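# Stack the green block onto the blue octagon's peg

## Task

Slide the green block down over the peg that already carries the blue eight-sided piece, so that the green block sits on top of the blue piece. Afterwards release everything, so that in the final state neither arm or hand is in contact with the board or with any piece.

## Robot and tools

ROBOT. Two arms, left_arm and right_arm, each ending in a five-digit-style hand with index, middle, ring and thumb. The right arm has a right hand; the left arm has its mirror image. Each hand has sixteen hinge motors plus two shared settings, current_limit and speed. Base positions in the scene frame: left_arm at (+0.048, +0.572, 0) m and right_arm at (+0.020, -0.500, 0) m, both turned almost not at all about z.

FRAMES. Scene frame: origin at table-top height, halfway between the nominal bases. +z points up, +x points out over the table, and left_arm is on the +y side. These names do not match the image sides. Reported hand poses, velocities and wrist-camera poses are in each arm's own base frame. Fixed cameras and the table use the scene frame. Motion offsets use the axes of the arm's current Hand target.

Hand-point axes: +z runs along the straightened fingers toward the tips. +y points out of the palm face; the palm surface is at y = -0.062. +x runs across the palm away from the thumb on the right hand, and toward the thumb on the left hand. Straight fingertips reach about 0.12 m past the hand point. A rigid mast near the wrist (x +0.05 to +0.10, z -0.16 to -0.11) can strike objects.

ROW LAYOUT. Every row has 48 numbers, all in [-1, 1], and always covers both arms:
- 1-6: left dx, dy, dz, rx, ry, rz.
- 7-22: left hand motors.
- 23-24: left current_limit, speed.
- 25-30: right pose numbers.
- 31-46: right hand motors.
- 47-48: right current_limit, speed.

Pose numbers are offsets, not poses. They are measured from the arm's Hand target as it was when the action or move began, along that target's axes. 1.0 equals 0.6 m or 180 degrees. rx, ry, rz together form one rotation vector. Sending all six as 0 asks the arm to return to its Hand target.

Hand motor numbers are absolute goals, not offsets; a 0 is a real goal. They run in this order: index_mcp, index_abd, index_pip, index_dip, middle_mcp, middle_abd, middle_pip, middle_dip, ring_mcp, ring_abd, ring_pip, ring_dip, thumb_cmc, thumb_axl, thumb_mcp, thumb_ipl. Each value maps linearly between that hinge's two stops. The values at which the hinges are straight are:
- _mcp -0.75
- _abd 0.00
- _pip -0.58
- _dip -0.70
- thumb_cmc -0.71
- thumb_axl -0.68
- thumb_mcp -0.23
- thumb_ipl -0.17
Moving toward +1 curls the fingers toward the palm and swings the thumb in front of the palm.

current_limit scales from 0 mA at -1 to 550 mA at +1, with a floor of 11 mA. speed sets the motor rate to (speed+1)/2 of 8.5 rad/s. At the start these are +0.4 and -0.6. To leave a hand unchanged, copy back its hand_goal, hand_current_limit and hand_speed.

TOOLS.
- execute_actions(actions, cameras): actions is a list of actions. Each action is up to 15 rows, one per 1/30 s step; if fewer rows are given, the last row is held. Every row in an action is an offset from that action's start target, not from the row before. An empty list returns a status report with all camera images.
- move(target, speed, blend, stop_force, zero, blocking, cameras): drives each hand point along a straight line to its offset. target is one 48-number row, or up to 15 rows. Every row in the list is an offset from the same starting Hand targets. speed is in m/s, from 0.002 to 3.2, default 0.25; rotation is capped at twice that in rad/s. blend is in metres and rounds corners between listed targets. stop_force is in N, from 4 to 120, one value for both arms. It ends an arm's path once the wrist sensor feels that much push against the motion; it is unreliable while the hand is rotating. zero (default true) re-zeroes the force reference first. blocking=false returns early but cannot be combined with stop_force. The move takes at least 0.5 s and at most 10 s. Its result adds a "move:" line, for example done, off_target, moving, held or fault, plus limits such as paced or held. done means the arm rests within 3 mm and 2 degrees of its target; it does not prove there is no contact.
- wait(seconds): 0 to 10 s; each arm holds its last command.
- stop(): brakes a running move.
- zoom_image(camera, region): enlarges part of the latest image. region is [x0,y0,x1,y1] in pixels, at most 504 by 504.
- zero_wrist_force(arm): re-zeroes that arm's wrist sensor.
- finished_scene(scene): ends the scene now running; give its number. This cannot be undone.

Cameras: cam_high and cam_low (896x504), cam_left_wrist and cam_right_wrist (672x504).

RESULTS. Each arm reports end_effector_position (m) and quat_wxyz, velocities, and Hand target. That is the last pose commanded after clipping, and the hand often stops a little short of it. Joint velocities marked "within noise" mean the arm is still. Each hand reports:
- hand_goal: the goals currently written.
- hand_measured: actual hinge positions.
- hand_current_ma: positive means pushing toward -1.
- hand_state: moving, goal, blocked or overload.
Wrist force and torque are given in the hand axes, as the push from a surface into the arm. A third line shows the peak since the last report.

CAUTIONS.
- Commanded orientation is clipped to 32 degrees from the measured one at each step.
- The arms lag behind commands and can overshoot when moving fast.
- Arms are stiff. Aiming even slightly past a firm contact, or a net force of about 150 N, or joint torque over its limit (wrist joints 50.7 N m) stops the arm for 10 s. A blocked arm keeps pushing until you command it away.
- A finger motor held at 495 mA or more for 5 s shuts down for 10 s.
- Avoid collisions between the two arms or hands, and do not pass an arm close to its own base.
- Do not drop pieces, release them while moving, slam into the board or let anything fall from the table.
- Motors that get hot (85 degrees C) lock the arm.
- A HAND FAULT line cancels the remaining calls in that reply.
- Objects may occasionally be nudged by outside pushes.

Each tool is called after ">>>" by a JSON object that holds its "method" and its "body".

## Session

>>> {"method": "execute_actions", "body": {"actions": []}}

Scene clock: 0.00 s.
left_arm: end_effector_position=(+0.4233, +0.5268, +0.1970) hand_goal=(-0.754, +0.000, -0.576, -0.696, -0.754, +0.000, -0.576, -0.696, -0.754, +0.000, -0.576, -0.696, -0.714, -0.678, -0.226, -0.168) hand_measured=(-0.754, +0.000, -0.576, -0.696, -0.754, +0.000, -0.576, -0.696, -0.754, +0.000, -0.576, -0.696, -0.714, -0.678, -0.226, -0.168) hand_current_ma=(+0, +0, +0, +0, +0, +0, +0, +0, +0, +0, +0, +0, +0, +0, +0, +0) hand_state=(goal, goal, goal, goal, goal, goal, goal, goal, goal, goal, goal, goal, goal, goal, goal, goal) hand_current_limit=0.40 hand_speed=-0.60 end_effector_quat_wxyz=(+0.105, +0.102, +0.961, +0.237) | right_arm: end_effector_position=(+0.7518, +0.4346, +0.2142) hand_goal=(-0.754, +0.000, -0.576, -0.696, -0.754, +0.000, -0.576, -0.696, -0.754, +0.000, -0.576, -0.696, -0.714, -0.678, -0.226, -0.168) hand_measured=(-0.754, +0.000, -0.576, -0.696, -0.754, +0.000, -0.576, -0.696, -0.754, +0.000, -0.576, -0.696, -0.714, -0.678, -0.226, -0.168) hand_current_ma=(+0, +0, +0, +0, +0, +0, +0, +0, +0, +0, +0, +0, +0, +0, +0, +0) hand_state=(goal, goal, goal, goal, goal, goal, goal, goal, goal, goal, goal, goal, goal, goal, goal, goal) hand_current_limit=0.40 hand_speed=-0.60 end_effector_quat_wxyz=(+0.113, +0.468, +0.801, +0.355)
Joint positions: left_arm=[0.39 -1.35 2.021 0.472 1.26 2.241] | right_arm=[0.236 -1.171 1.786 0.255 1.234 2.988]
Joint velocities: within noise
Joint torques (N m): no reading
Motor temperatures (°C): left_arm=[30 32 42 45 37 48] | right_arm=[45 37 30 39 46 38]
Wrist force (N): no reading
Wrist torque (N m): no reading
Wrist force, peak (N): no reading
Hand target: left_arm +0.4233, +0.5268, +0.1970; +0.105, +0.102, +0.961, +0.237 | right_arm +0.7518, +0.4346, +0.2142; +0.113, +0.468, +0.801, +0.355

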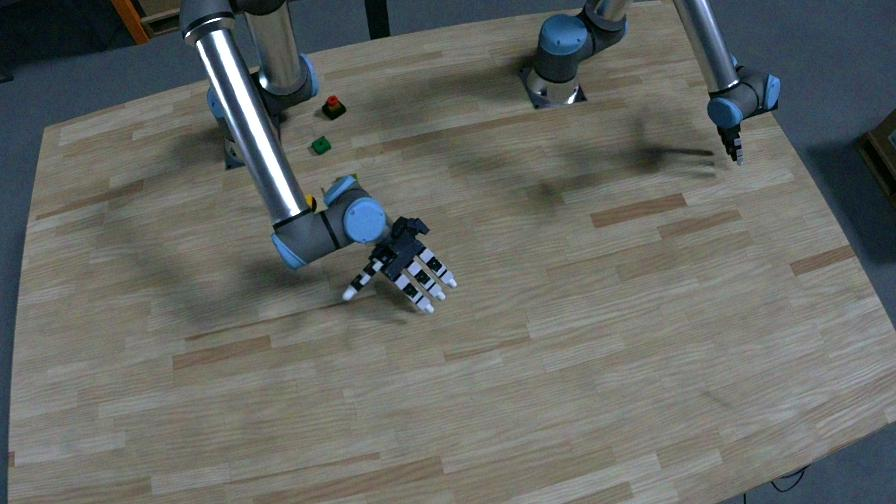

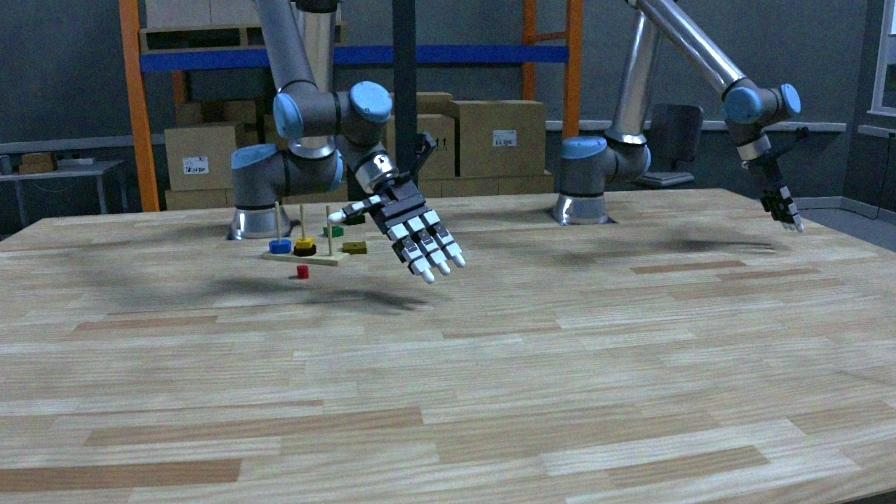

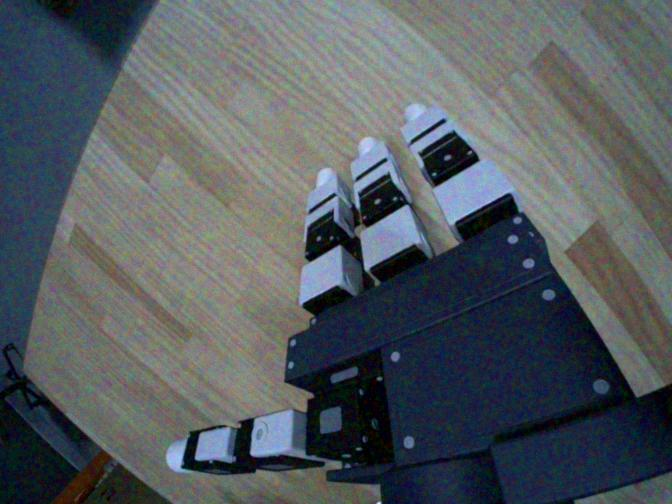

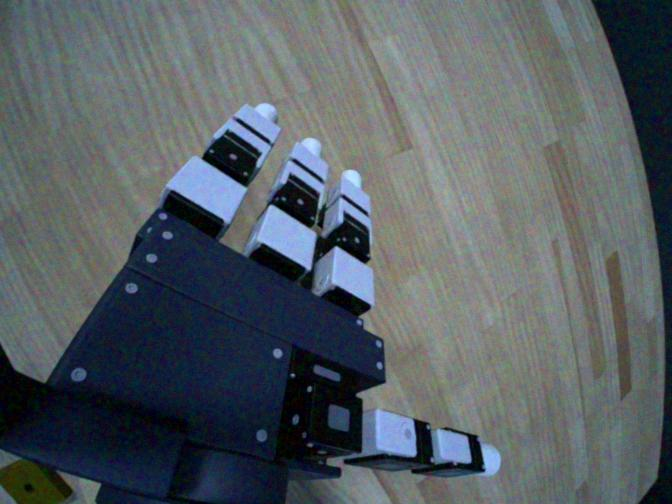

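>>> {"method": "zoom_image", "body": {"camera": "cam_low", "region": [220, 180, 400, 300]}}

>>> {"method": "zoom_image", "body": {"camera": "cam_high", "region": [200, 50, 500, 330]}}

Scaled by 2.800 from the camera's 896x504 image, which has a finer 1280x720 frame.

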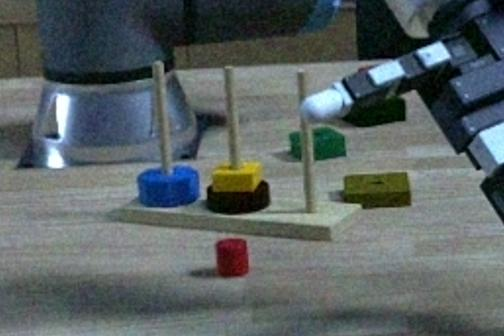

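Scaled by 1.680 from the camera's 896x504 image, which has a finer 1280x720 frame.

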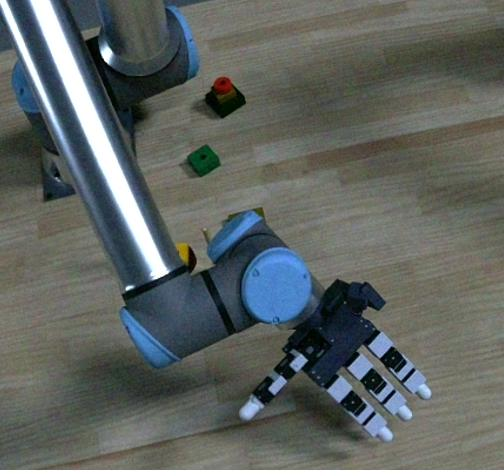

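>>> {"method": "move", "body": {"target": [0,0,0,0,0,0,-0.754,0,-0.576,-0.696,-0.754,0,-0.576,-0.696,-0.754,0,-0.576,-0.696,-0.714,-0.678,-0.226,-0.168,0.4,-0.6,0.46,0.13,-0.013,0,0,0,-0.754,0,-0.576,-0.696,-0.754,0,-0.576,-0.696,-0.754,0,-0.576,-0.696,-0.714,-0.678,-0.226,-0.168,0.4,-0.6], "cameras": ["all"]}}

Scene clock: 8.27 s.
left_arm: end_effector_position=(+0.4233, +0.5268, +0.1970) hand_goal=(-0.754, +0.000, -0.576, -0.696, -0.754, +0.000, -0.576, -0.696, -0.754, +0.000, -0.576, -0.696, -0.714, -0.678, -0.226, -0.168) hand_measured=(-0.756, +0.000, -0.576, -0.696, -0.756, +0.000, -0.576, -0.696, -0.756, +0.000, -0.576, -0.696, -0.716, -0.678, -0.224, -0.168) hand_current_ma=(+0, +0, +0, +0, +0, +0, +0, +0, +0, +0, +0, +0, +0, +0, +0, +0) hand_state=(goal, goal, goal, goal, goal, goal, goal, goal, goal, goal, goal, goal, goal, goal, goal, goal) hand_current_limit=0.40 hand_speed=-0.60 end_effector_quat_wxyz=(+0.105, +0.102, +0.961, +0.237) | right_arm: end_effector_position=(+0.6519, +0.6842, +0.3141) hand_goal=(-0.754, +0.000, -0.576, -0.696, -0.754, +0.000, -0.576, -0.696, -0.754, +0.000, -0.576, -0.696, -0.714, -0.678, -0.226, -0.168) hand_measured=(-0.758, +0.000, -0.576, -0.696, -0.758, +0.000, -0.576, -0.696, -0.758, +0.000, -0.576, -0.696, -0.718, -0.678, -0.224, -0.168) hand_current_ma=(+0, +0, +0, +0, +0, +0, +0, +0, +0, +0, +0, +0, +0, +0, +0, +0) hand_state=(goal, goal, goal, goal, goal, goal, goal, goal, goal, goal, goal, goal, goal, goal, goal, goal) hand_current_limit=0.40 hand_speed=-0.60 end_effector_quat_wxyz=(+0.113, +0.468, +0.801, +0.355)
Joint positions: left_arm=[0.39 -1.35 2.021 0.472 1.26 2.241] | right_arm=[0.647 -1.133 1.518 0.423 1.511 3.298]
Joint torques (N m): left_arm=[0.74 -49.71 -28.57 3.05 -0.29 -0.08] | right_arm=[7.77 -55.82 -57.66 3.4 1.31 2.48]
Wrist force (N): left_arm=[0.0 0.1 0.0] | right_arm=[-0.1 -0.3 0.5]
Wrist torque (N m): left_arm=[0.02 0.00 0.00] | right_arm=[-0.03 0.04 -0.14]
Wrist force, peak (N): left_arm=[-0.8 0.1 0.1] | right_arm=[-1.8 -0.3 0.2]
Hand target: left_arm +0.4233, +0.5268, +0.1970; +0.105, +0.102, +0.961, +0.237 | right_arm +0.6519, +0.6843, +0.3142; +0.113, +0.468, +0.801, +0.355
Off the commanded pose: left_arm 0.000 m, 0 deg | right_arm 0.000 m, 0 deg.
move: done

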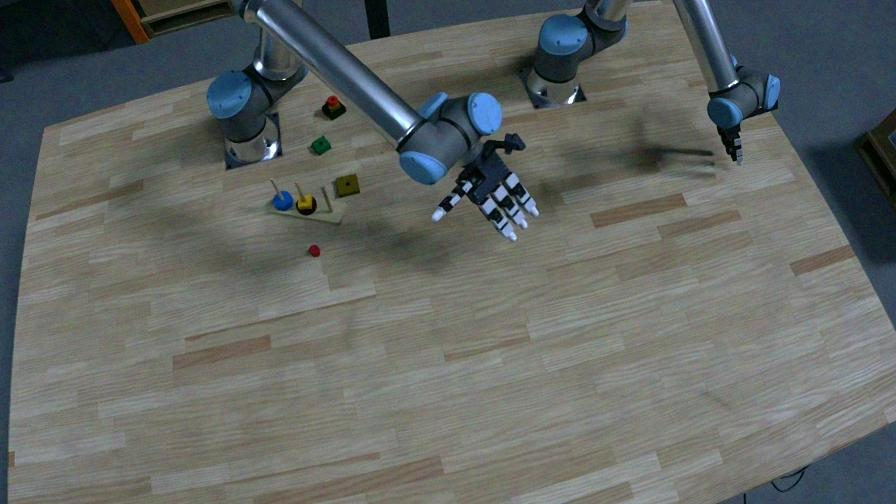

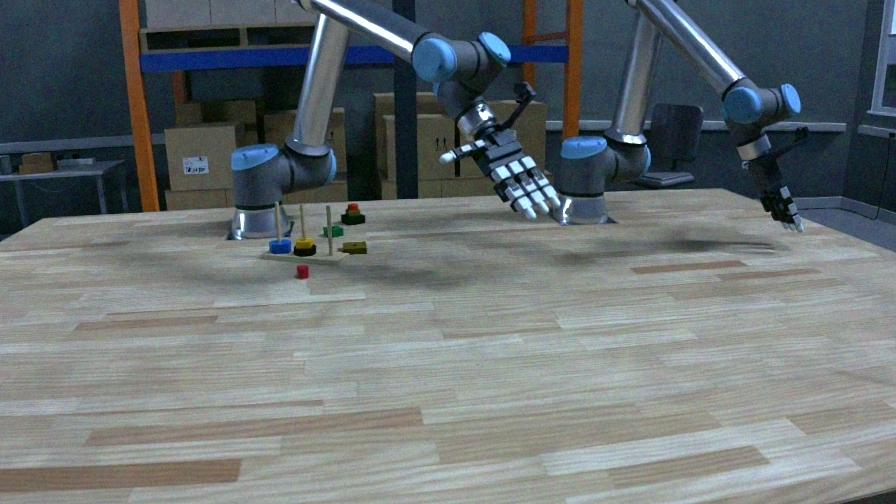

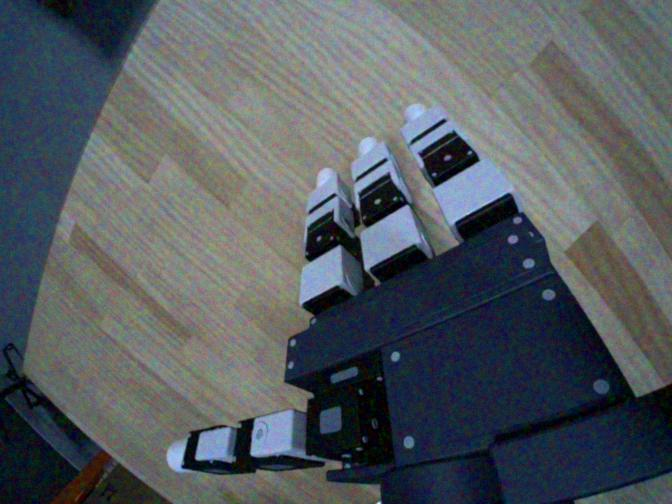

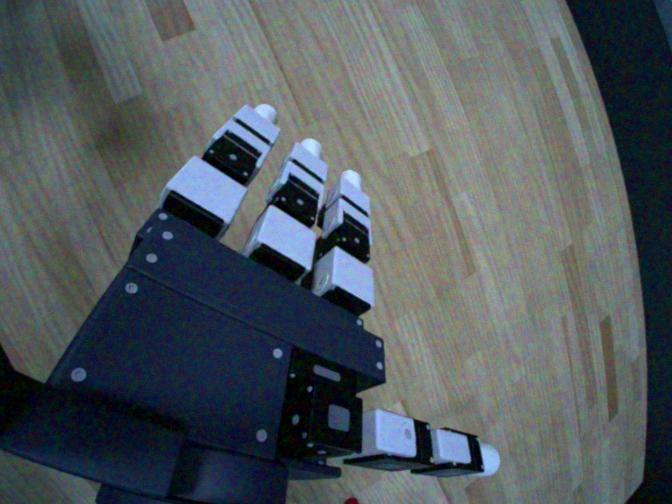

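>>> {"method": "zoom_image", "body": {"camera": "cam_high", "region": [220, 80, 400, 280]}}

>>> {"method": "zoom_image", "body": {"camera": "cam_low", "region": [220, 190, 400, 290]}}

Scaled by 2.520 from the camera's 896x504 image, which has a finer 1280x720 frame.

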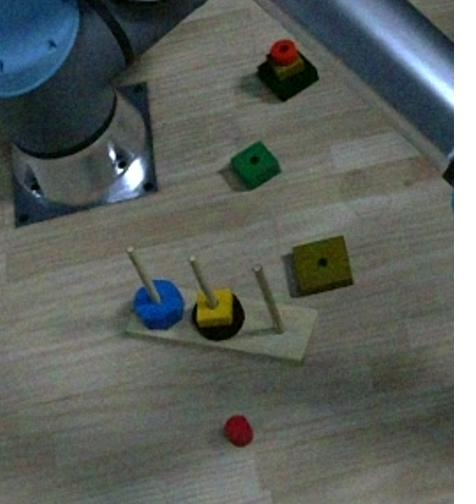

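Scaled by 2.800 from the camera's 896x504 image, which has a finer 1280x720 frame.

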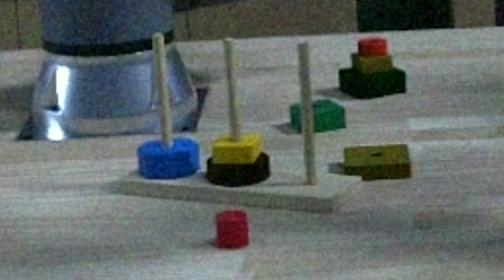

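>>> {"method": "move", "body": {"target": [[0,0,0,0,0,0,-0.754,0,-0.576,-0.696,-0.754,0,-0.576,-0.696,-0.754,0,-0.576,-0.696,-0.714,-0.678,-0.226,-0.168,0.4,-0.6,-0.117,-0.031,-0.251,0,0,-0.5,-0.754,0,-0.576,-0.696,-0.754,0,-0.576,-0.696,-0.754,0,-0.576,-0.696,-0.714,-0.678,-0.226,-0.168,0.4,-0.6]], "speed": 0.5}}

>>> {"method": "move", "body": {"target": [[0,0,0,0,0,0,-0.754,0,-0.576,-0.696,-0.754,0,-0.576,-0.696,-0.754,0,-0.576,-0.696,-0.714,-0.678,-0.226,-0.168,0.4,-0.6,0,0,0,0,0,-0.5,-0.754,0,-0.576,-0.696,-0.754,0,-0.576,-0.696,-0.754,0,-0.576,-0.696,-0.714,-0.678,-0.226,-0.168,0.4,-0.6]], "speed": 0.5, "cameras": ["cam_high","cam_right_wrist"]}}

Scene clock: 50.33 s.
left_arm: end_effector_position=(+0.4233, +0.5268, +0.1970) hand_goal=(-0.754, +0.000, -0.576, -0.696, -0.754, +0.000, -0.576, -0.696, -0.754, +0.000, -0.576, -0.696, -0.714, -0.678, -0.226, -0.168) hand_measured=(-0.756, +0.000, -0.576, -0.696, -0.756, +0.000, -0.576, -0.696, -0.756, +0.000, -0.576, -0.696, -0.716, -0.678, -0.224, -0.168) hand_current_ma=(+0, +0, +0, +0, +0, +0, +0, +0, +0, +0, +0, +0, +0, +0, +0, +0) hand_state=(goal, goal, goal, goal, goal, goal, goal, goal, goal, goal, goal, goal, goal, goal, goal, goal) hand_current_limit=0.40 hand_speed=-0.60 end_effector_quat_wxyz=(+0.105, +0.102, +0.961, +0.237) | right_arm: end_effector_position=(+0.5996, +0.5505, +0.3997) hand_goal=(-0.754, +0.000, -0.576, -0.696, -0.754, +0.000, -0.576, -0.696, -0.754, +0.000, -0.576, -0.696, -0.714, -0.678, -0.226, -0.168) hand_measured=(-0.758, +0.000, -0.576, -0.696, -0.758, +0.000, -0.576, -0.696, -0.758, +0.000, -0.576, -0.696, -0.718, -0.678, -0.224, -0.168) hand_current_ma=(+0, +0, +0, +0, +0, +0, +0, +0, +0, +0, +0, +0, +0, +0, +0, +0) hand_state=(goal, goal, goal, goal, goal, goal, goal, goal, goal, goal, goal, goal, goal, goal, goal, goal) hand_current_limit=0.40 hand_speed=-0.60 end_effector_quat_wxyz=(+0.332, -0.236, +0.897, +0.171)
Joint positions: left_arm=[0.39 -1.35 2.021 0.472 1.26 2.241] | right_arm=[0.333 -1.355 1.621 0.581 1.298 1.494]
Joint torques (N m): left_arm=[0.94 -48.88 -29.26 3.29 -0.38 -0.3] | right_arm=[-12.67 -42.46 -57.49 3.23 -3.02 -2.06]
Wrist force (N): left_arm=[0.0 -0.2 -0.1] | right_arm=[-0.6 -1.1 0.8]
Wrist torque (N m): left_arm=[-0.03 0.00 0.01] | right_arm=[-0.07 0.03 -0.11]
Wrist force, peak (N): left_arm=[-0.6 0.3 0.3] | right_arm=[-1.4 -1.8 0.2]
Hand target: left_arm +0.4233, +0.5268, +0.1970; +0.105, +0.102, +0.961, +0.237 | right_arm +0.5996, +0.5505, +0.3997; +0.332, -0.236, +0.897, +0.171
Off the commanded pose: left_arm 0.000 m, 0 deg | right_arm 0.000 m, 0 deg.
move: done

Scene clock: 52.67 s.
left_arm: end_effector_position=(+0.4233, +0.5268, +0.1970) hand_goal=(-0.754, +0.000, -0.576, -0.696, -0.754, +0.000, -0.576, -0.696, -0.754, +0.000, -0.576, -0.696, -0.714, -0.678, -0.226, -0.168) hand_measured=(-0.756, +0.000, -0.576, -0.696, -0.756, +0.000, -0.576, -0.696, -0.756, +0.000, -0.576, -0.696, -0.716, -0.678, -0.224, -0.168) hand_current_ma=(+0, +0, +0, +0, +0, +0, +0, +0, +0, +0, +0, +0, +0, +0, +0, +0) hand_state=(goal, goal, goal, goal, goal, goal, goal, goal, goal, goal, goal, goal, goal, goal, goal, goal) hand_current_limit=0.40 hand_speed=-0.60 end_effector_quat_wxyz=(+0.105, +0.102, +0.961, +0.237) | right_arm: end_effector_position=(+0.5996, +0.5505, +0.3997) hand_goal=(-0.754, +0.000, -0.576, -0.696, -0.754, +0.000, -0.576, -0.696, -0.754, +0.000, -0.576, -0.696, -0.714, -0.678, -0.226, -0.168) hand_measured=(-0.748, +0.000, -0.576, -0.696, -0.750, +0.000, -0.576, -0.696, -0.748, +0.000, -0.576, -0.696, -0.710, -0.678, -0.224, -0.168) hand_current_ma=(+0, +0, +0, +0, +0, +0, +0, +0, +1, +0, +0, +0, +0, +0, +0, +0) hand_state=(goal, goal, goal, goal, goal, goal, goal, goal, goal, goal, goal, goal, goal, goal, goal, goal) hand_current_limit=0.40 hand_speed=-0.60 end_effector_quat_wxyz=(-0.355, +0.801, -0.468, +0.113)
Joint positions: left_arm=[0.39 -1.35 2.021 0.472 1.26 2.241] | right_arm=[0.435 -1.243 1.328 0.744 1.366 0.001]
Joint torques (N m): left_arm=[1.35 -50.04 -29.87 2.89 -0.17 -0.28] | right_arm=[9.84 -51.12 -58.57 3.19 0.9 -1.94]
Wrist force (N): left_arm=[-0.1 -0.2 0.1] | right_arm=[-0.4 -1.0 0.3]
Wrist torque (N m): left_arm=[-0.04 0.02 0.00] | right_arm=[0.01 0.07 0.05]
Wrist force, peak (N): left_arm=[-0.5 0.1 -0.2] | right_arm=[-0.6 -1.9 0.8]
Hand target: left_arm +0.4233, +0.5268, +0.1970; +0.105, +0.102, +0.961, +0.237 | right_arm +0.5996, +0.5505, +0.3997; -0.355, +0.801, -0.468, +0.113
Off the commanded pose: left_arm 0.000 m, 0 deg | right_arm 0.000 m, 0 deg.
move: done
Images, in order (width x height): cam_high 896x504, cam_right_wrist 672x504.

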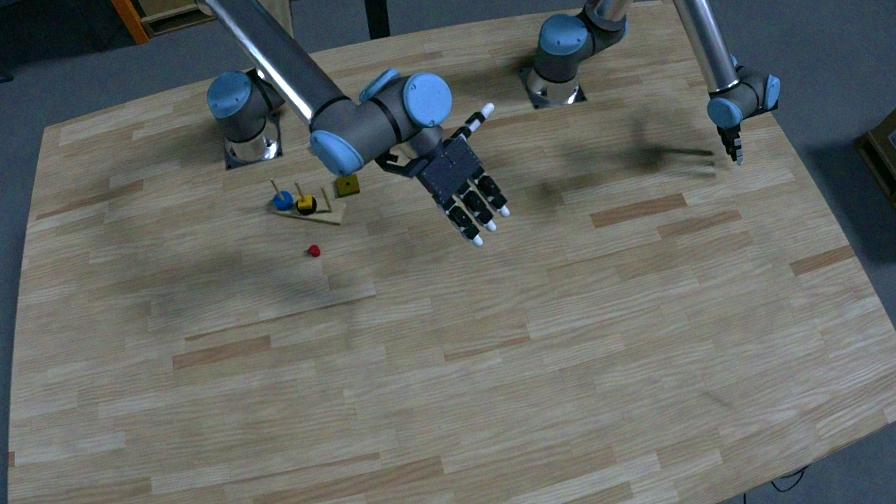

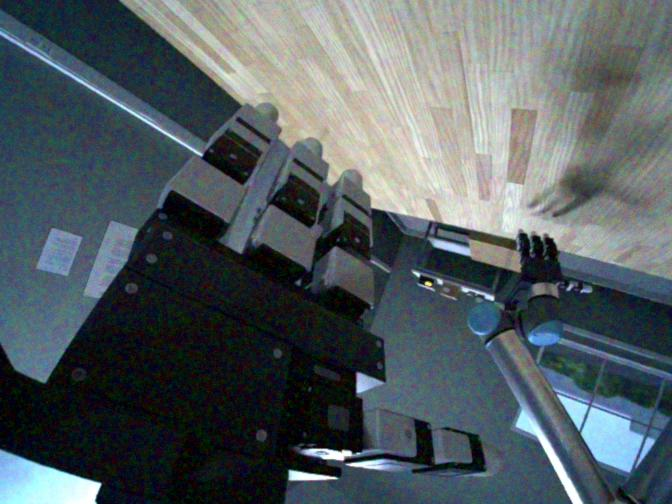

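>>> {"method": "move", "body": {"target": [[0,0,0,0,0,0,-0.754,0,-0.576,-0.696,-0.754,0,-0.576,-0.696,-0.754,0,-0.576,-0.696,-0.714,-0.678,-0.226,-0.168,0.4,-0.6,0.0257,0.0815,-0.081,0.257,-0.018,-0.062,-0.754,0,-0.576,-0.696,-0.754,0,-0.576,-0.696,-0.754,0,-0.576,-0.696,-0.714,-0.678,-0.226,-0.168,0.4,-0.6]], "speed": 0.5}}

>>> {"method": "move", "body": {"target": [[0,0,0,0,0,0,-0.754,0,-0.576,-0.696,-0.754,0,-0.576,-0.696,-0.754,0,-0.576,-0.696,-0.714,-0.678,-0.226,-0.168,0.4,-0.6,0,0,0,0,-0.667,0,-0.754,0,-0.576,-0.696,-0.754,0,-0.576,-0.696,-0.754,0,-0.576,-0.696,-0.714,-0.678,-0.226,-0.168,0.4,-0.6]], "speed": 0.4, "cameras": ["cam_high","cam_right_wrist"]}}

Scene clock: 57.10 s.
left_arm: end_effector_position=(+0.4233, +0.5268, +0.1970) hand_goal=(-0.754, +0.000, -0.576, -0.696, -0.754, +0.000, -0.576, -0.696, -0.754, +0.000, -0.576, -0.696, -0.714, -0.678, -0.226, -0.168) hand_measured=(-0.756, +0.000, -0.576, -0.696, -0.756, +0.000, -0.576, -0.696, -0.756, +0.000, -0.576, -0.696, -0.716, -0.678, -0.224, -0.168) hand_current_ma=(+0, +0, +0, +0, +0, +0, +0, +0, +0, +0, +0, +0, +0, +0, +0, +0) hand_state=(goal, goal, goal, goal, goal, goal, goal, goal, goal, goal, goal, goal, goal, goal, goal, goal) hand_current_limit=0.40 hand_speed=-0.60 end_effector_quat_wxyz=(+0.105, +0.102, +0.961, +0.237) | right_arm: end_effector_position=(+0.5502, +0.5000, +0.3994) hand_goal=(-0.754, +0.000, -0.576, -0.696, -0.754, +0.000, -0.576, -0.696, -0.754, +0.000, -0.576, -0.696, -0.714, -0.678, -0.226, -0.168) hand_measured=(-0.746, +0.000, -0.576, -0.696, -0.748, +0.000, -0.576, -0.696, -0.746, +0.000, -0.576, -0.696, -0.706, -0.678, -0.224, -0.168) hand_current_ma=(+1, +0, +0, +0, +1, +0, +0, +0, +1, +0, +0, +0, +1, +0, +0, +0) hand_state=(goal, goal, goal, goal, goal, goal, goal, goal, goal, goal, goal, goal, goal, goal, goal, goal) hand_current_limit=0.40 hand_speed=-0.60 end_effector_quat_wxyz=(+0.641, -0.641, +0.298, -0.299)
Joint positions: left_arm=[0.39 -1.35 2.021 0.472 1.26 2.241] | right_arm=[0.352 -1.696 2.025 -0.33 1.223 0]
Joint torques (N m): left_arm=[-0.12 -50.21 -29.16 2.97 -0.33 -0.19] | right_arm=[-11.55 -47.92 -34.99 -3.55 -2.79 3.27]
Wrist force (N): left_arm=[0.0 -0.3 0.0] | right_arm=[0.4 -1.7 1.7]
Wrist torque (N m): left_arm=[-0.05 0.00 0.01] | right_arm=[-0.17 -0.01 -0.11]
Wrist force, peak (N): left_arm=[-0.3 0.5 -0.1] | right_arm=[-0.1 -2.5 1.6]
Hand target: left_arm +0.4233, +0.5268, +0.1970; +0.105, +0.102, +0.961, +0.237 | right_arm +0.5502, +0.5000, +0.3994; +0.641, -0.641, +0.298, -0.299
Off the commanded pose: left_arm 0.000 m, 0 deg | right_arm 0.000 m, 0 deg.
move: done

Scene clock: 60.43 s.
left_arm: end_effector_position=(+0.4233, +0.5268, +0.1970) hand_goal=(-0.754, +0.000, -0.576, -0.696, -0.754, +0.000, -0.576, -0.696, -0.754, +0.000, -0.576, -0.696, -0.714, -0.678, -0.226, -0.168) hand_measured=(-0.756, +0.000, -0.576, -0.696, -0.756, +0.000, -0.576, -0.696, -0.756, +0.000, -0.576, -0.696, -0.716, -0.678, -0.224, -0.168) hand_current_ma=(+0, +0, +0, +0, +0, +0, +0, +0, +0, +0, +0, +0, +0, +0, +0, +0) hand_state=(goal, goal, goal, goal, goal, goal, goal, goal, goal, goal, goal, goal, goal, goal, goal, goal) hand_current_limit=0.40 hand_speed=-0.60 end_effector_quat_wxyz=(+0.105, +0.102, +0.961, +0.237) | right_arm: end_effector_position=(+0.5502, +0.5000, +0.3994) hand_goal=(-0.754, +0.000, -0.576, -0.696, -0.754, +0.000, -0.576, -0.696, -0.754, +0.000, -0.576, -0.696, -0.714, -0.678, -0.226, -0.168) hand_measured=(-0.746, +0.000, -0.576, -0.696, -0.748, +0.000, -0.576, -0.696, -0.746, +0.000, -0.576, -0.696, -0.706, -0.678, -0.224, -0.168) hand_current_ma=(+1, +0, +0, +0, +1, +0, +0, +0, +1, +0, +0, +0, +1, +0, +0, +0) hand_state=(goal, goal, goal, goal, goal, goal, goal, goal, goal, goal, goal, goal, goal, goal, goal, goal) hand_current_limit=0.40 hand_speed=-0.60 end_effector_quat_wxyz=(+0.578, -0.579, -0.407, +0.406)
Joint positions: left_arm=[0.39 -1.35 2.021 0.472 1.26 2.241] | right_arm=[0.312 -1.017 1.187 -0.173 -0.912 0]
Joint torques (N m): left_arm=[-0.2 -51.17 -28.88 3.03 -0.4 -0.15] | right_arm=[10.53 -69.98 -55.83 3.61 -1.85 -1.9]
Wrist force (N): left_arm=[-0.1 -0.3 0.0] | right_arm=[0.5 -1.2 1.8]
Wrist torque (N m): left_arm=[-0.05 0.01 0.00] | right_arm=[-0.18 -0.05 0.16]
Wrist force, peak (N): left_arm=[0.1 -0.6 0.3] | right_arm=[0.5 -1.9 2.8]
Hand target: left_arm +0.4233, +0.5268, +0.1970; +0.105, +0.102, +0.961, +0.237 | right_arm +0.5502, +0.5000, +0.3994; +0.578, -0.579, -0.407, +0.406
Off the commanded pose: left_arm 0.000 m, 0 deg | right_arm 0.000 m, 0 deg.
move: done
Images, in order (width x height): cam_high 896x504, cam_right_wrist 672x504.

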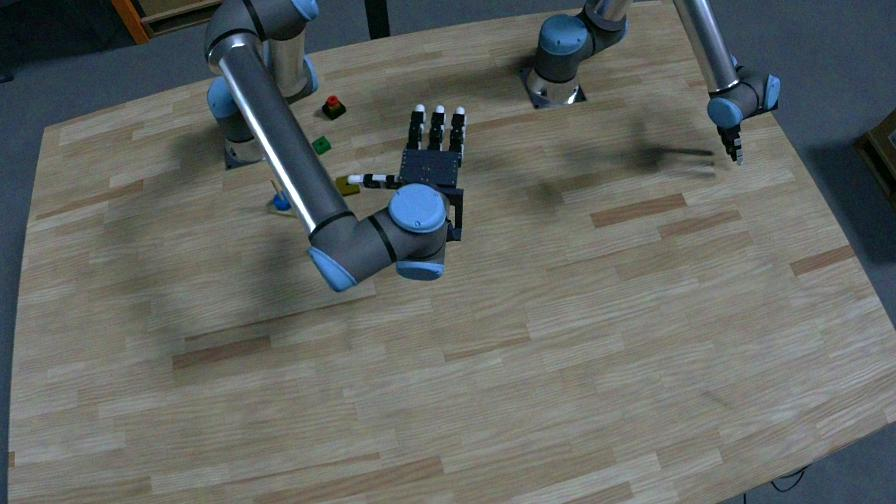

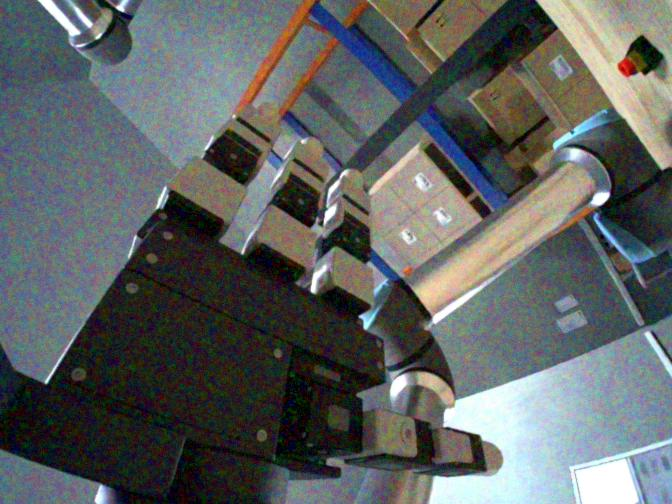

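>>> {"method": "move", "body": {"target": [[0,0,0,0,0,0,-0.754,0,-0.576,-0.696,-0.754,0,-0.576,-0.696,-0.754,0,-0.576,-0.696,-0.714,-0.678,-0.226,-0.168,0.4,-0.6,-0.268,0.1667,0.346,0.25,-0.632,-0.268,-0.863,0,0.737,-0.667,-1,0,0.9,0.5,-1,0,0.9,0.5,0.5,-0.677,0.135,-0.168,0.4,-0.6]], "speed": 0.4, "cameras": ["all"]}}

Scene clock: 66.10 s.
left_arm: end_effector_position=(+0.4233, +0.5268, +0.1970) hand_goal=(-0.754, +0.000, -0.576, -0.696, -0.754, +0.000, -0.576, -0.696, -0.754, +0.000, -0.576, -0.696, -0.714, -0.678, -0.226, -0.168) hand_measured=(-0.756, +0.000, -0.576, -0.696, -0.756, +0.000, -0.576, -0.696, -0.756, +0.000, -0.576, -0.696, -0.716, -0.678, -0.224, -0.168) hand_current_ma=(+0, +0, +0, +0, +0, +0, +0, +0, +0, +0, +0, +0, +0, +0, +0, +0) hand_state=(goal, goal, goal, goal, goal, goal, goal, goal, goal, goal, goal, goal, goal, goal, goal, goal) hand_current_limit=0.40 hand_speed=-0.60 end_effector_quat_wxyz=(+0.105, +0.102, +0.961, +0.237) | right_arm: end_effector_position=(+0.3005, +0.4192, +0.2989) hand_goal=(-0.864, +0.000, +0.736, -0.668, -1.000, +0.000, +0.900, +0.500, -1.000, +0.000, +0.900, +0.500, +0.500, -0.678, +0.134, -0.168) hand_measured=(-0.852, +0.000, +0.734, -0.670, -0.990, +0.000, +0.898, +0.498, -0.988, +0.000, +0.898, +0.498, +0.496, -0.678, +0.130, -0.168) hand_current_ma=(+3, +0, +0, +0, +2, +0, +0, +0, +3, +0, +0, +0, +0, +0, +0, +0) hand_state=(goal, goal, goal, goal, goal, goal, goal, goal, goal, goal, goal, goal, goal, goal, goal, goal) hand_current_limit=0.40 hand_speed=-0.60 end_effector_quat_wxyz=(-0.233, -0.399, +0.690, -0.557)
Joint positions: left_arm=[0.39 -1.35 2.021 0.472 1.26 2.241] | right_arm=[0.857 -1.353 1.779 -0.825 -2.371 -1.215]
Joint torques (N m): left_arm=[1.11 -50.52 -28.68 2.94 -0.32 -0.3] | right_arm=[8.68 -71.27 -29.75 -1.91 -3.37 -2.25]
Wrist force (N): left_arm=[0.0 -0.2 0.3] | right_arm=[0.6 -2.2 1.6]
Wrist torque (N m): left_arm=[-0.05 0.01 0.00] | right_arm=[-0.35 -0.04 0.24]
Wrist force, peak (N): left_arm=[-0.5 -0.2 -0.3] | right_arm=[1.4 -1.7 2.1]
Hand target: left_arm +0.4233, +0.5268, +0.1970; +0.105, +0.102, +0.961, +0.237 | right_arm +0.3005, +0.4192, +0.2989; -0.233, -0.399, +0.690, -0.557
Off the commanded pose: left_arm 0.000 m, 0 deg | right_arm 0.000 m, 0 deg.
move: done

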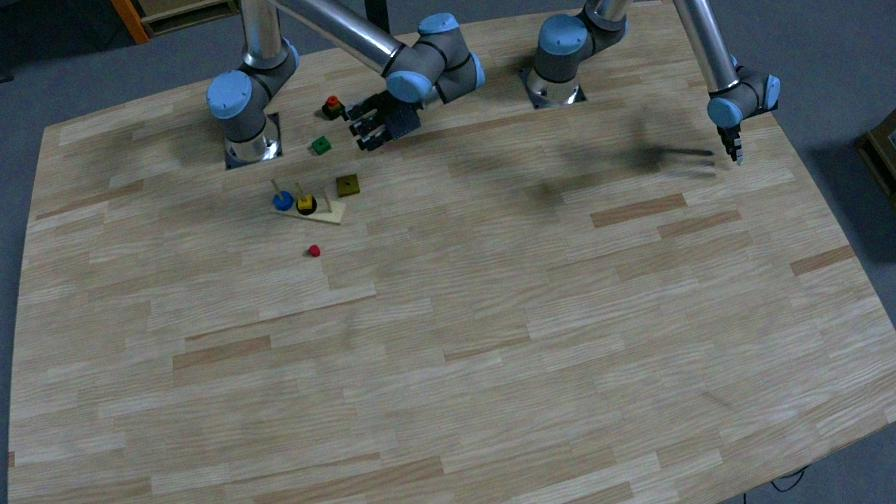

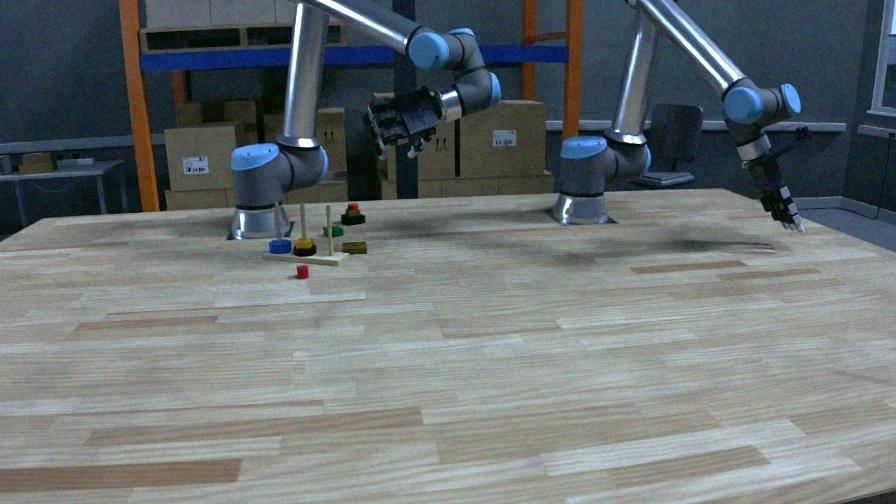

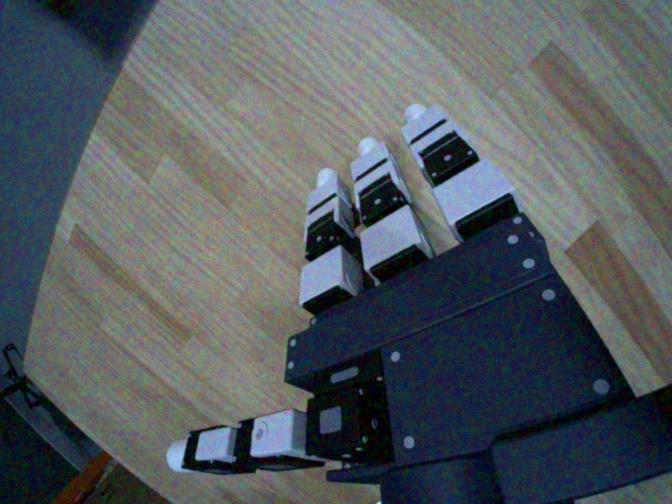

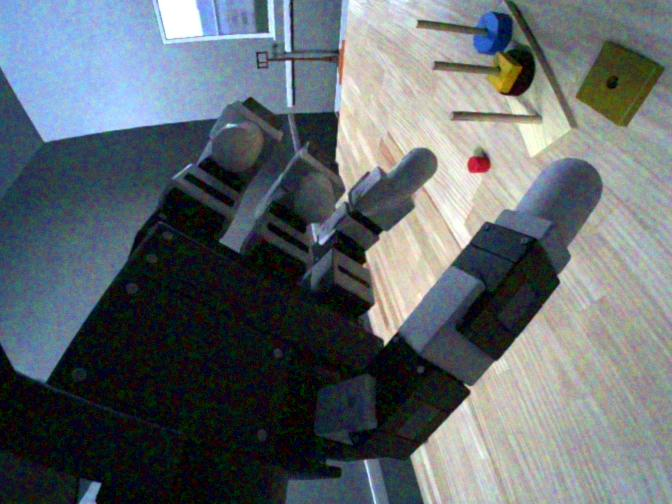

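>>> {"method": "zoom_image", "body": {"camera": "cam_right_wrist", "region": [336, 0, 672, 252]}}

>>> {"method": "zoom_image", "body": {"camera": "cam_high", "region": [240, 60, 440, 220]}}

>>> {"method": "zoom_image", "body": {"camera": "cam_low", "region": [220, 80, 460, 280]}}

Scaled by 1.500 from the camera's 672x504 image, which has a finer 960x720 frame.

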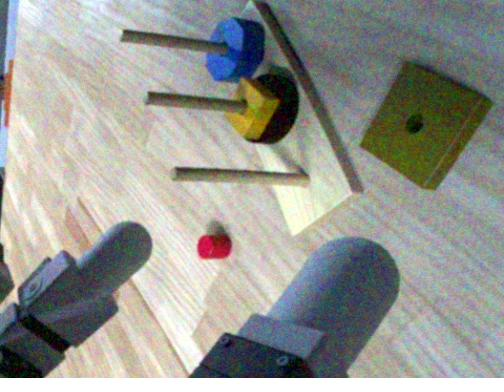

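Scaled by 2.520 from the camera's 896x504 image, which has a finer 1280x720 frame.

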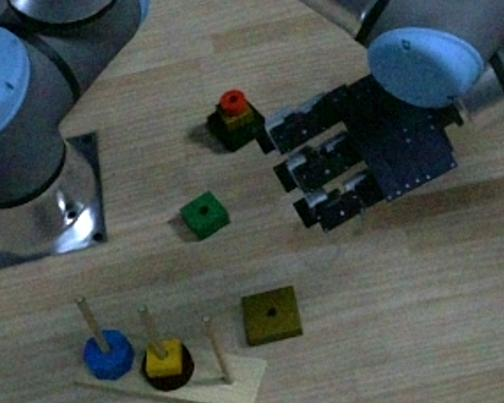

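Scaled by 2.100 from the camera's 896x504 image, which has a finer 1280x720 frame.

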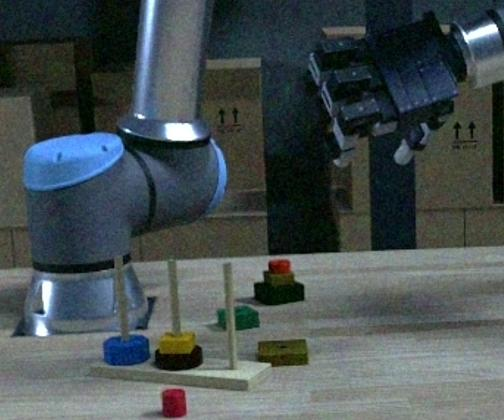

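>>> {"method": "move", "body": {"target": [[0,0,0,0,0,0,-0.754,0,-0.576,-0.696,-0.754,0,-0.576,-0.696,-0.754,0,-0.576,-0.696,-0.714,-0.678,-0.226,-0.168,0.4,-0.6,0.1888,0.3865,0.3167,0,0,0,-0.863,0,0.737,-0.667,-1,0,0.9,0.5,-1,0,0.9,0.5,0.5,-0.677,0.135,-0.168,0.4,-0.6]], "speed": 0.3, "cameras": ["cam_high","cam_low","cam_right_wrist"]}}

>>> {"method": "zoom_image", "body": {"camera": "cam_right_wrist", "region": [336, 0, 672, 252]}}

>>> {"method": "zoom_image", "body": {"camera": "cam_high", "region": [220, 50, 400, 220]}}

>>> {"method": "zoom_image", "body": {"camera": "cam_low", "region": [220, 130, 400, 280]}}

Scene clock: 69.30 s.
left_arm: end_effector_position=(+0.4233, +0.5268, +0.1970) hand_goal=(-0.754, +0.000, -0.576, -0.696, -0.754, +0.000, -0.576, -0.696, -0.754, +0.000, -0.576, -0.696, -0.714, -0.678, -0.226, -0.168) hand_measured=(-0.756, +0.000, -0.576, -0.696, -0.756, +0.000, -0.576, -0.696, -0.756, +0.000, -0.576, -0.696, -0.716, -0.678, -0.224, -0.168) hand_current_ma=(+0, +0, +0, +0, +0, +0, +0, +0, +0, +0, +0, +0, +0, +0, +0, +0) hand_state=(goal, goal, goal, goal, goal, goal, goal, goal, goal, goal, goal, goal, goal, goal, goal, goal) hand_current_limit=0.40 hand_speed=-0.60 end_effector_quat_wxyz=(+0.105, +0.102, +0.961, +0.237) | right_arm: end_effector_position=(+0.0711, +0.2192, +0.1990) hand_goal=(-0.864, +0.000, +0.736, -0.668, -1.000, +0.000, +0.900, +0.500, -1.000, +0.000, +0.900, +0.500, +0.500, -0.678, +0.134, -0.168) hand_measured=(-0.854, +0.000, +0.734, -0.670, -0.992, +0.000, +0.898, +0.498, -0.988, +0.000, +0.898, +0.498, +0.496, -0.678, +0.132, -0.168) hand_current_ma=(+2, +0, +0, +0, +2, +0, +0, +0, +2, +0, +0, +0, +0, +0, +0, +0) hand_state=(goal, goal, goal, goal, goal, goal, goal, goal, goal, goal, goal, goal, goal, goal, goal, goal) hand_current_limit=0.40 hand_speed=-0.60 end_effector_quat_wxyz=(-0.233, -0.399, +0.690, -0.557)
Joint positions: left_arm=[0.39 -1.35 2.021 0.472 1.26 2.241] | right_arm=[0.961 -1.704 2.348 -1.008 -2.274 -1.162]
Joint torques (N m): left_arm=[-1.72 -51.33 -29.08 2.68 -0.39 -0.35] | right_arm=[9.84 -40.73 -22.47 -1.37 0.76 2.67]
Wrist force (N): left_arm=[-0.3 0.0 -0.3] | right_arm=[0.2 -1.1 1.0]
Wrist torque (N m): left_arm=[0.02 0.02 -0.02] | right_arm=[-0.14 0.05 0.03]
Wrist force, peak (N): left_arm=[-0.4 -0.8 0.0] | right_arm=[0.1 -3.6 0.0]
Hand target: left_arm +0.4233, +0.5268, +0.1970; +0.105, +0.102, +0.961, +0.237 | right_arm +0.0710, +0.2191, +0.1990; -0.233, -0.399, +0.690, -0.557
Off the commanded pose: left_arm 0.000 m, 0 deg | right_arm 0.000 m, 0 deg.
move: done
Images, in order (width x height): cam_high 896x504, cam_low 896x504, cam_right_wrist 672x504.

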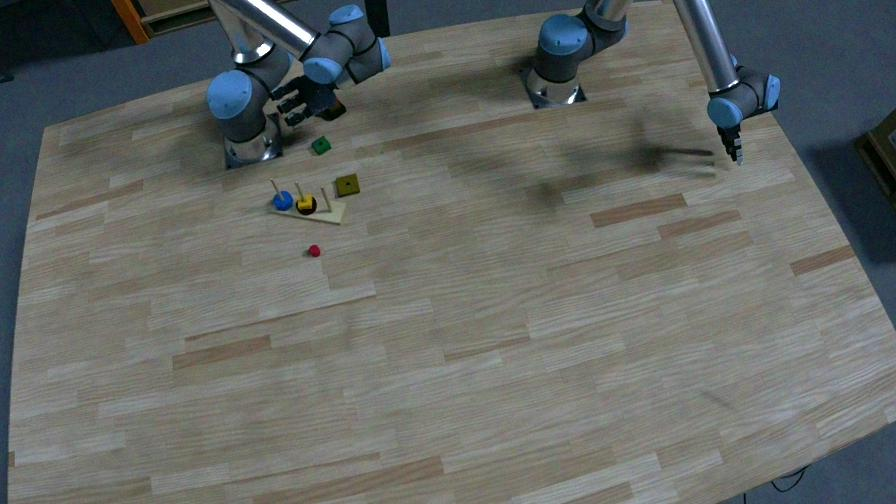

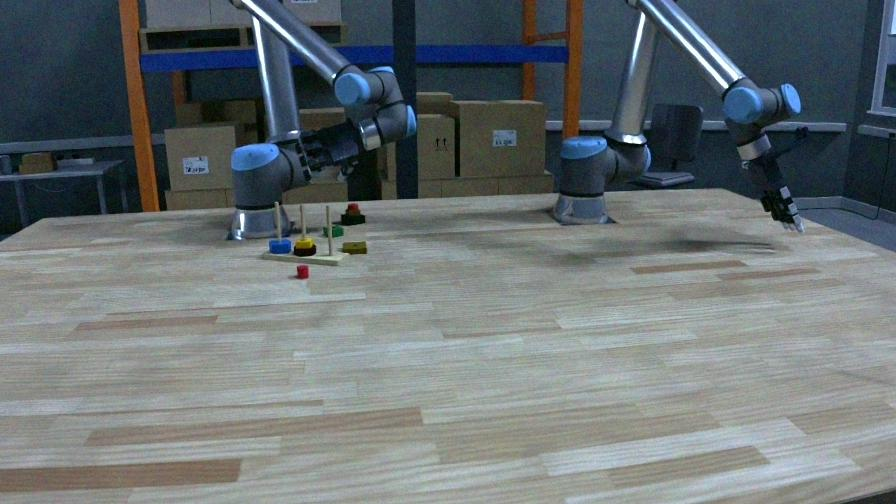

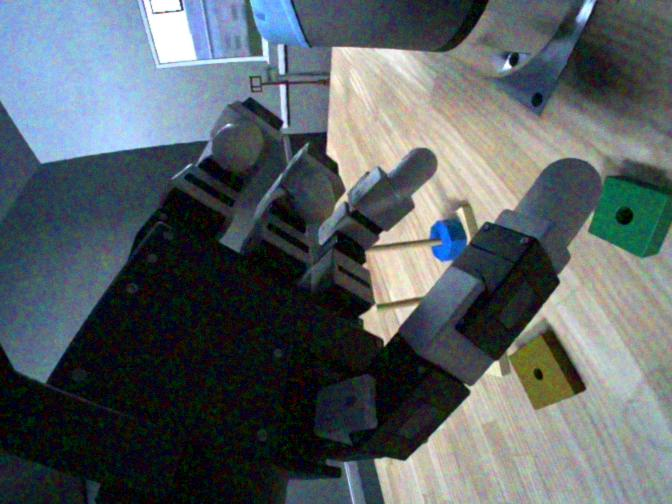

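Scaled by 1.500 from the camera's 672x504 image, which has a finer 960x720 frame.

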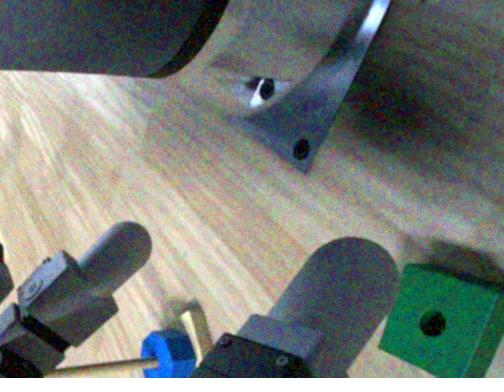

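Scaled by 2.800 from the camera's 896x504 image, which has a finer 1280x720 frame.

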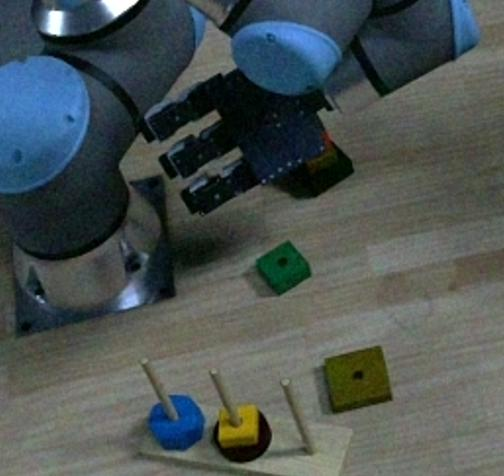

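Scaled by 2.800 from the camera's 896x504 image, which has a finer 1280x720 frame.

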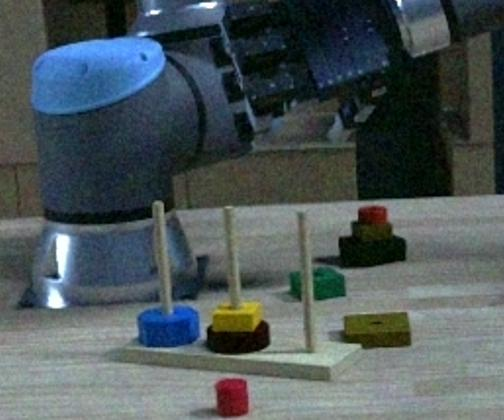

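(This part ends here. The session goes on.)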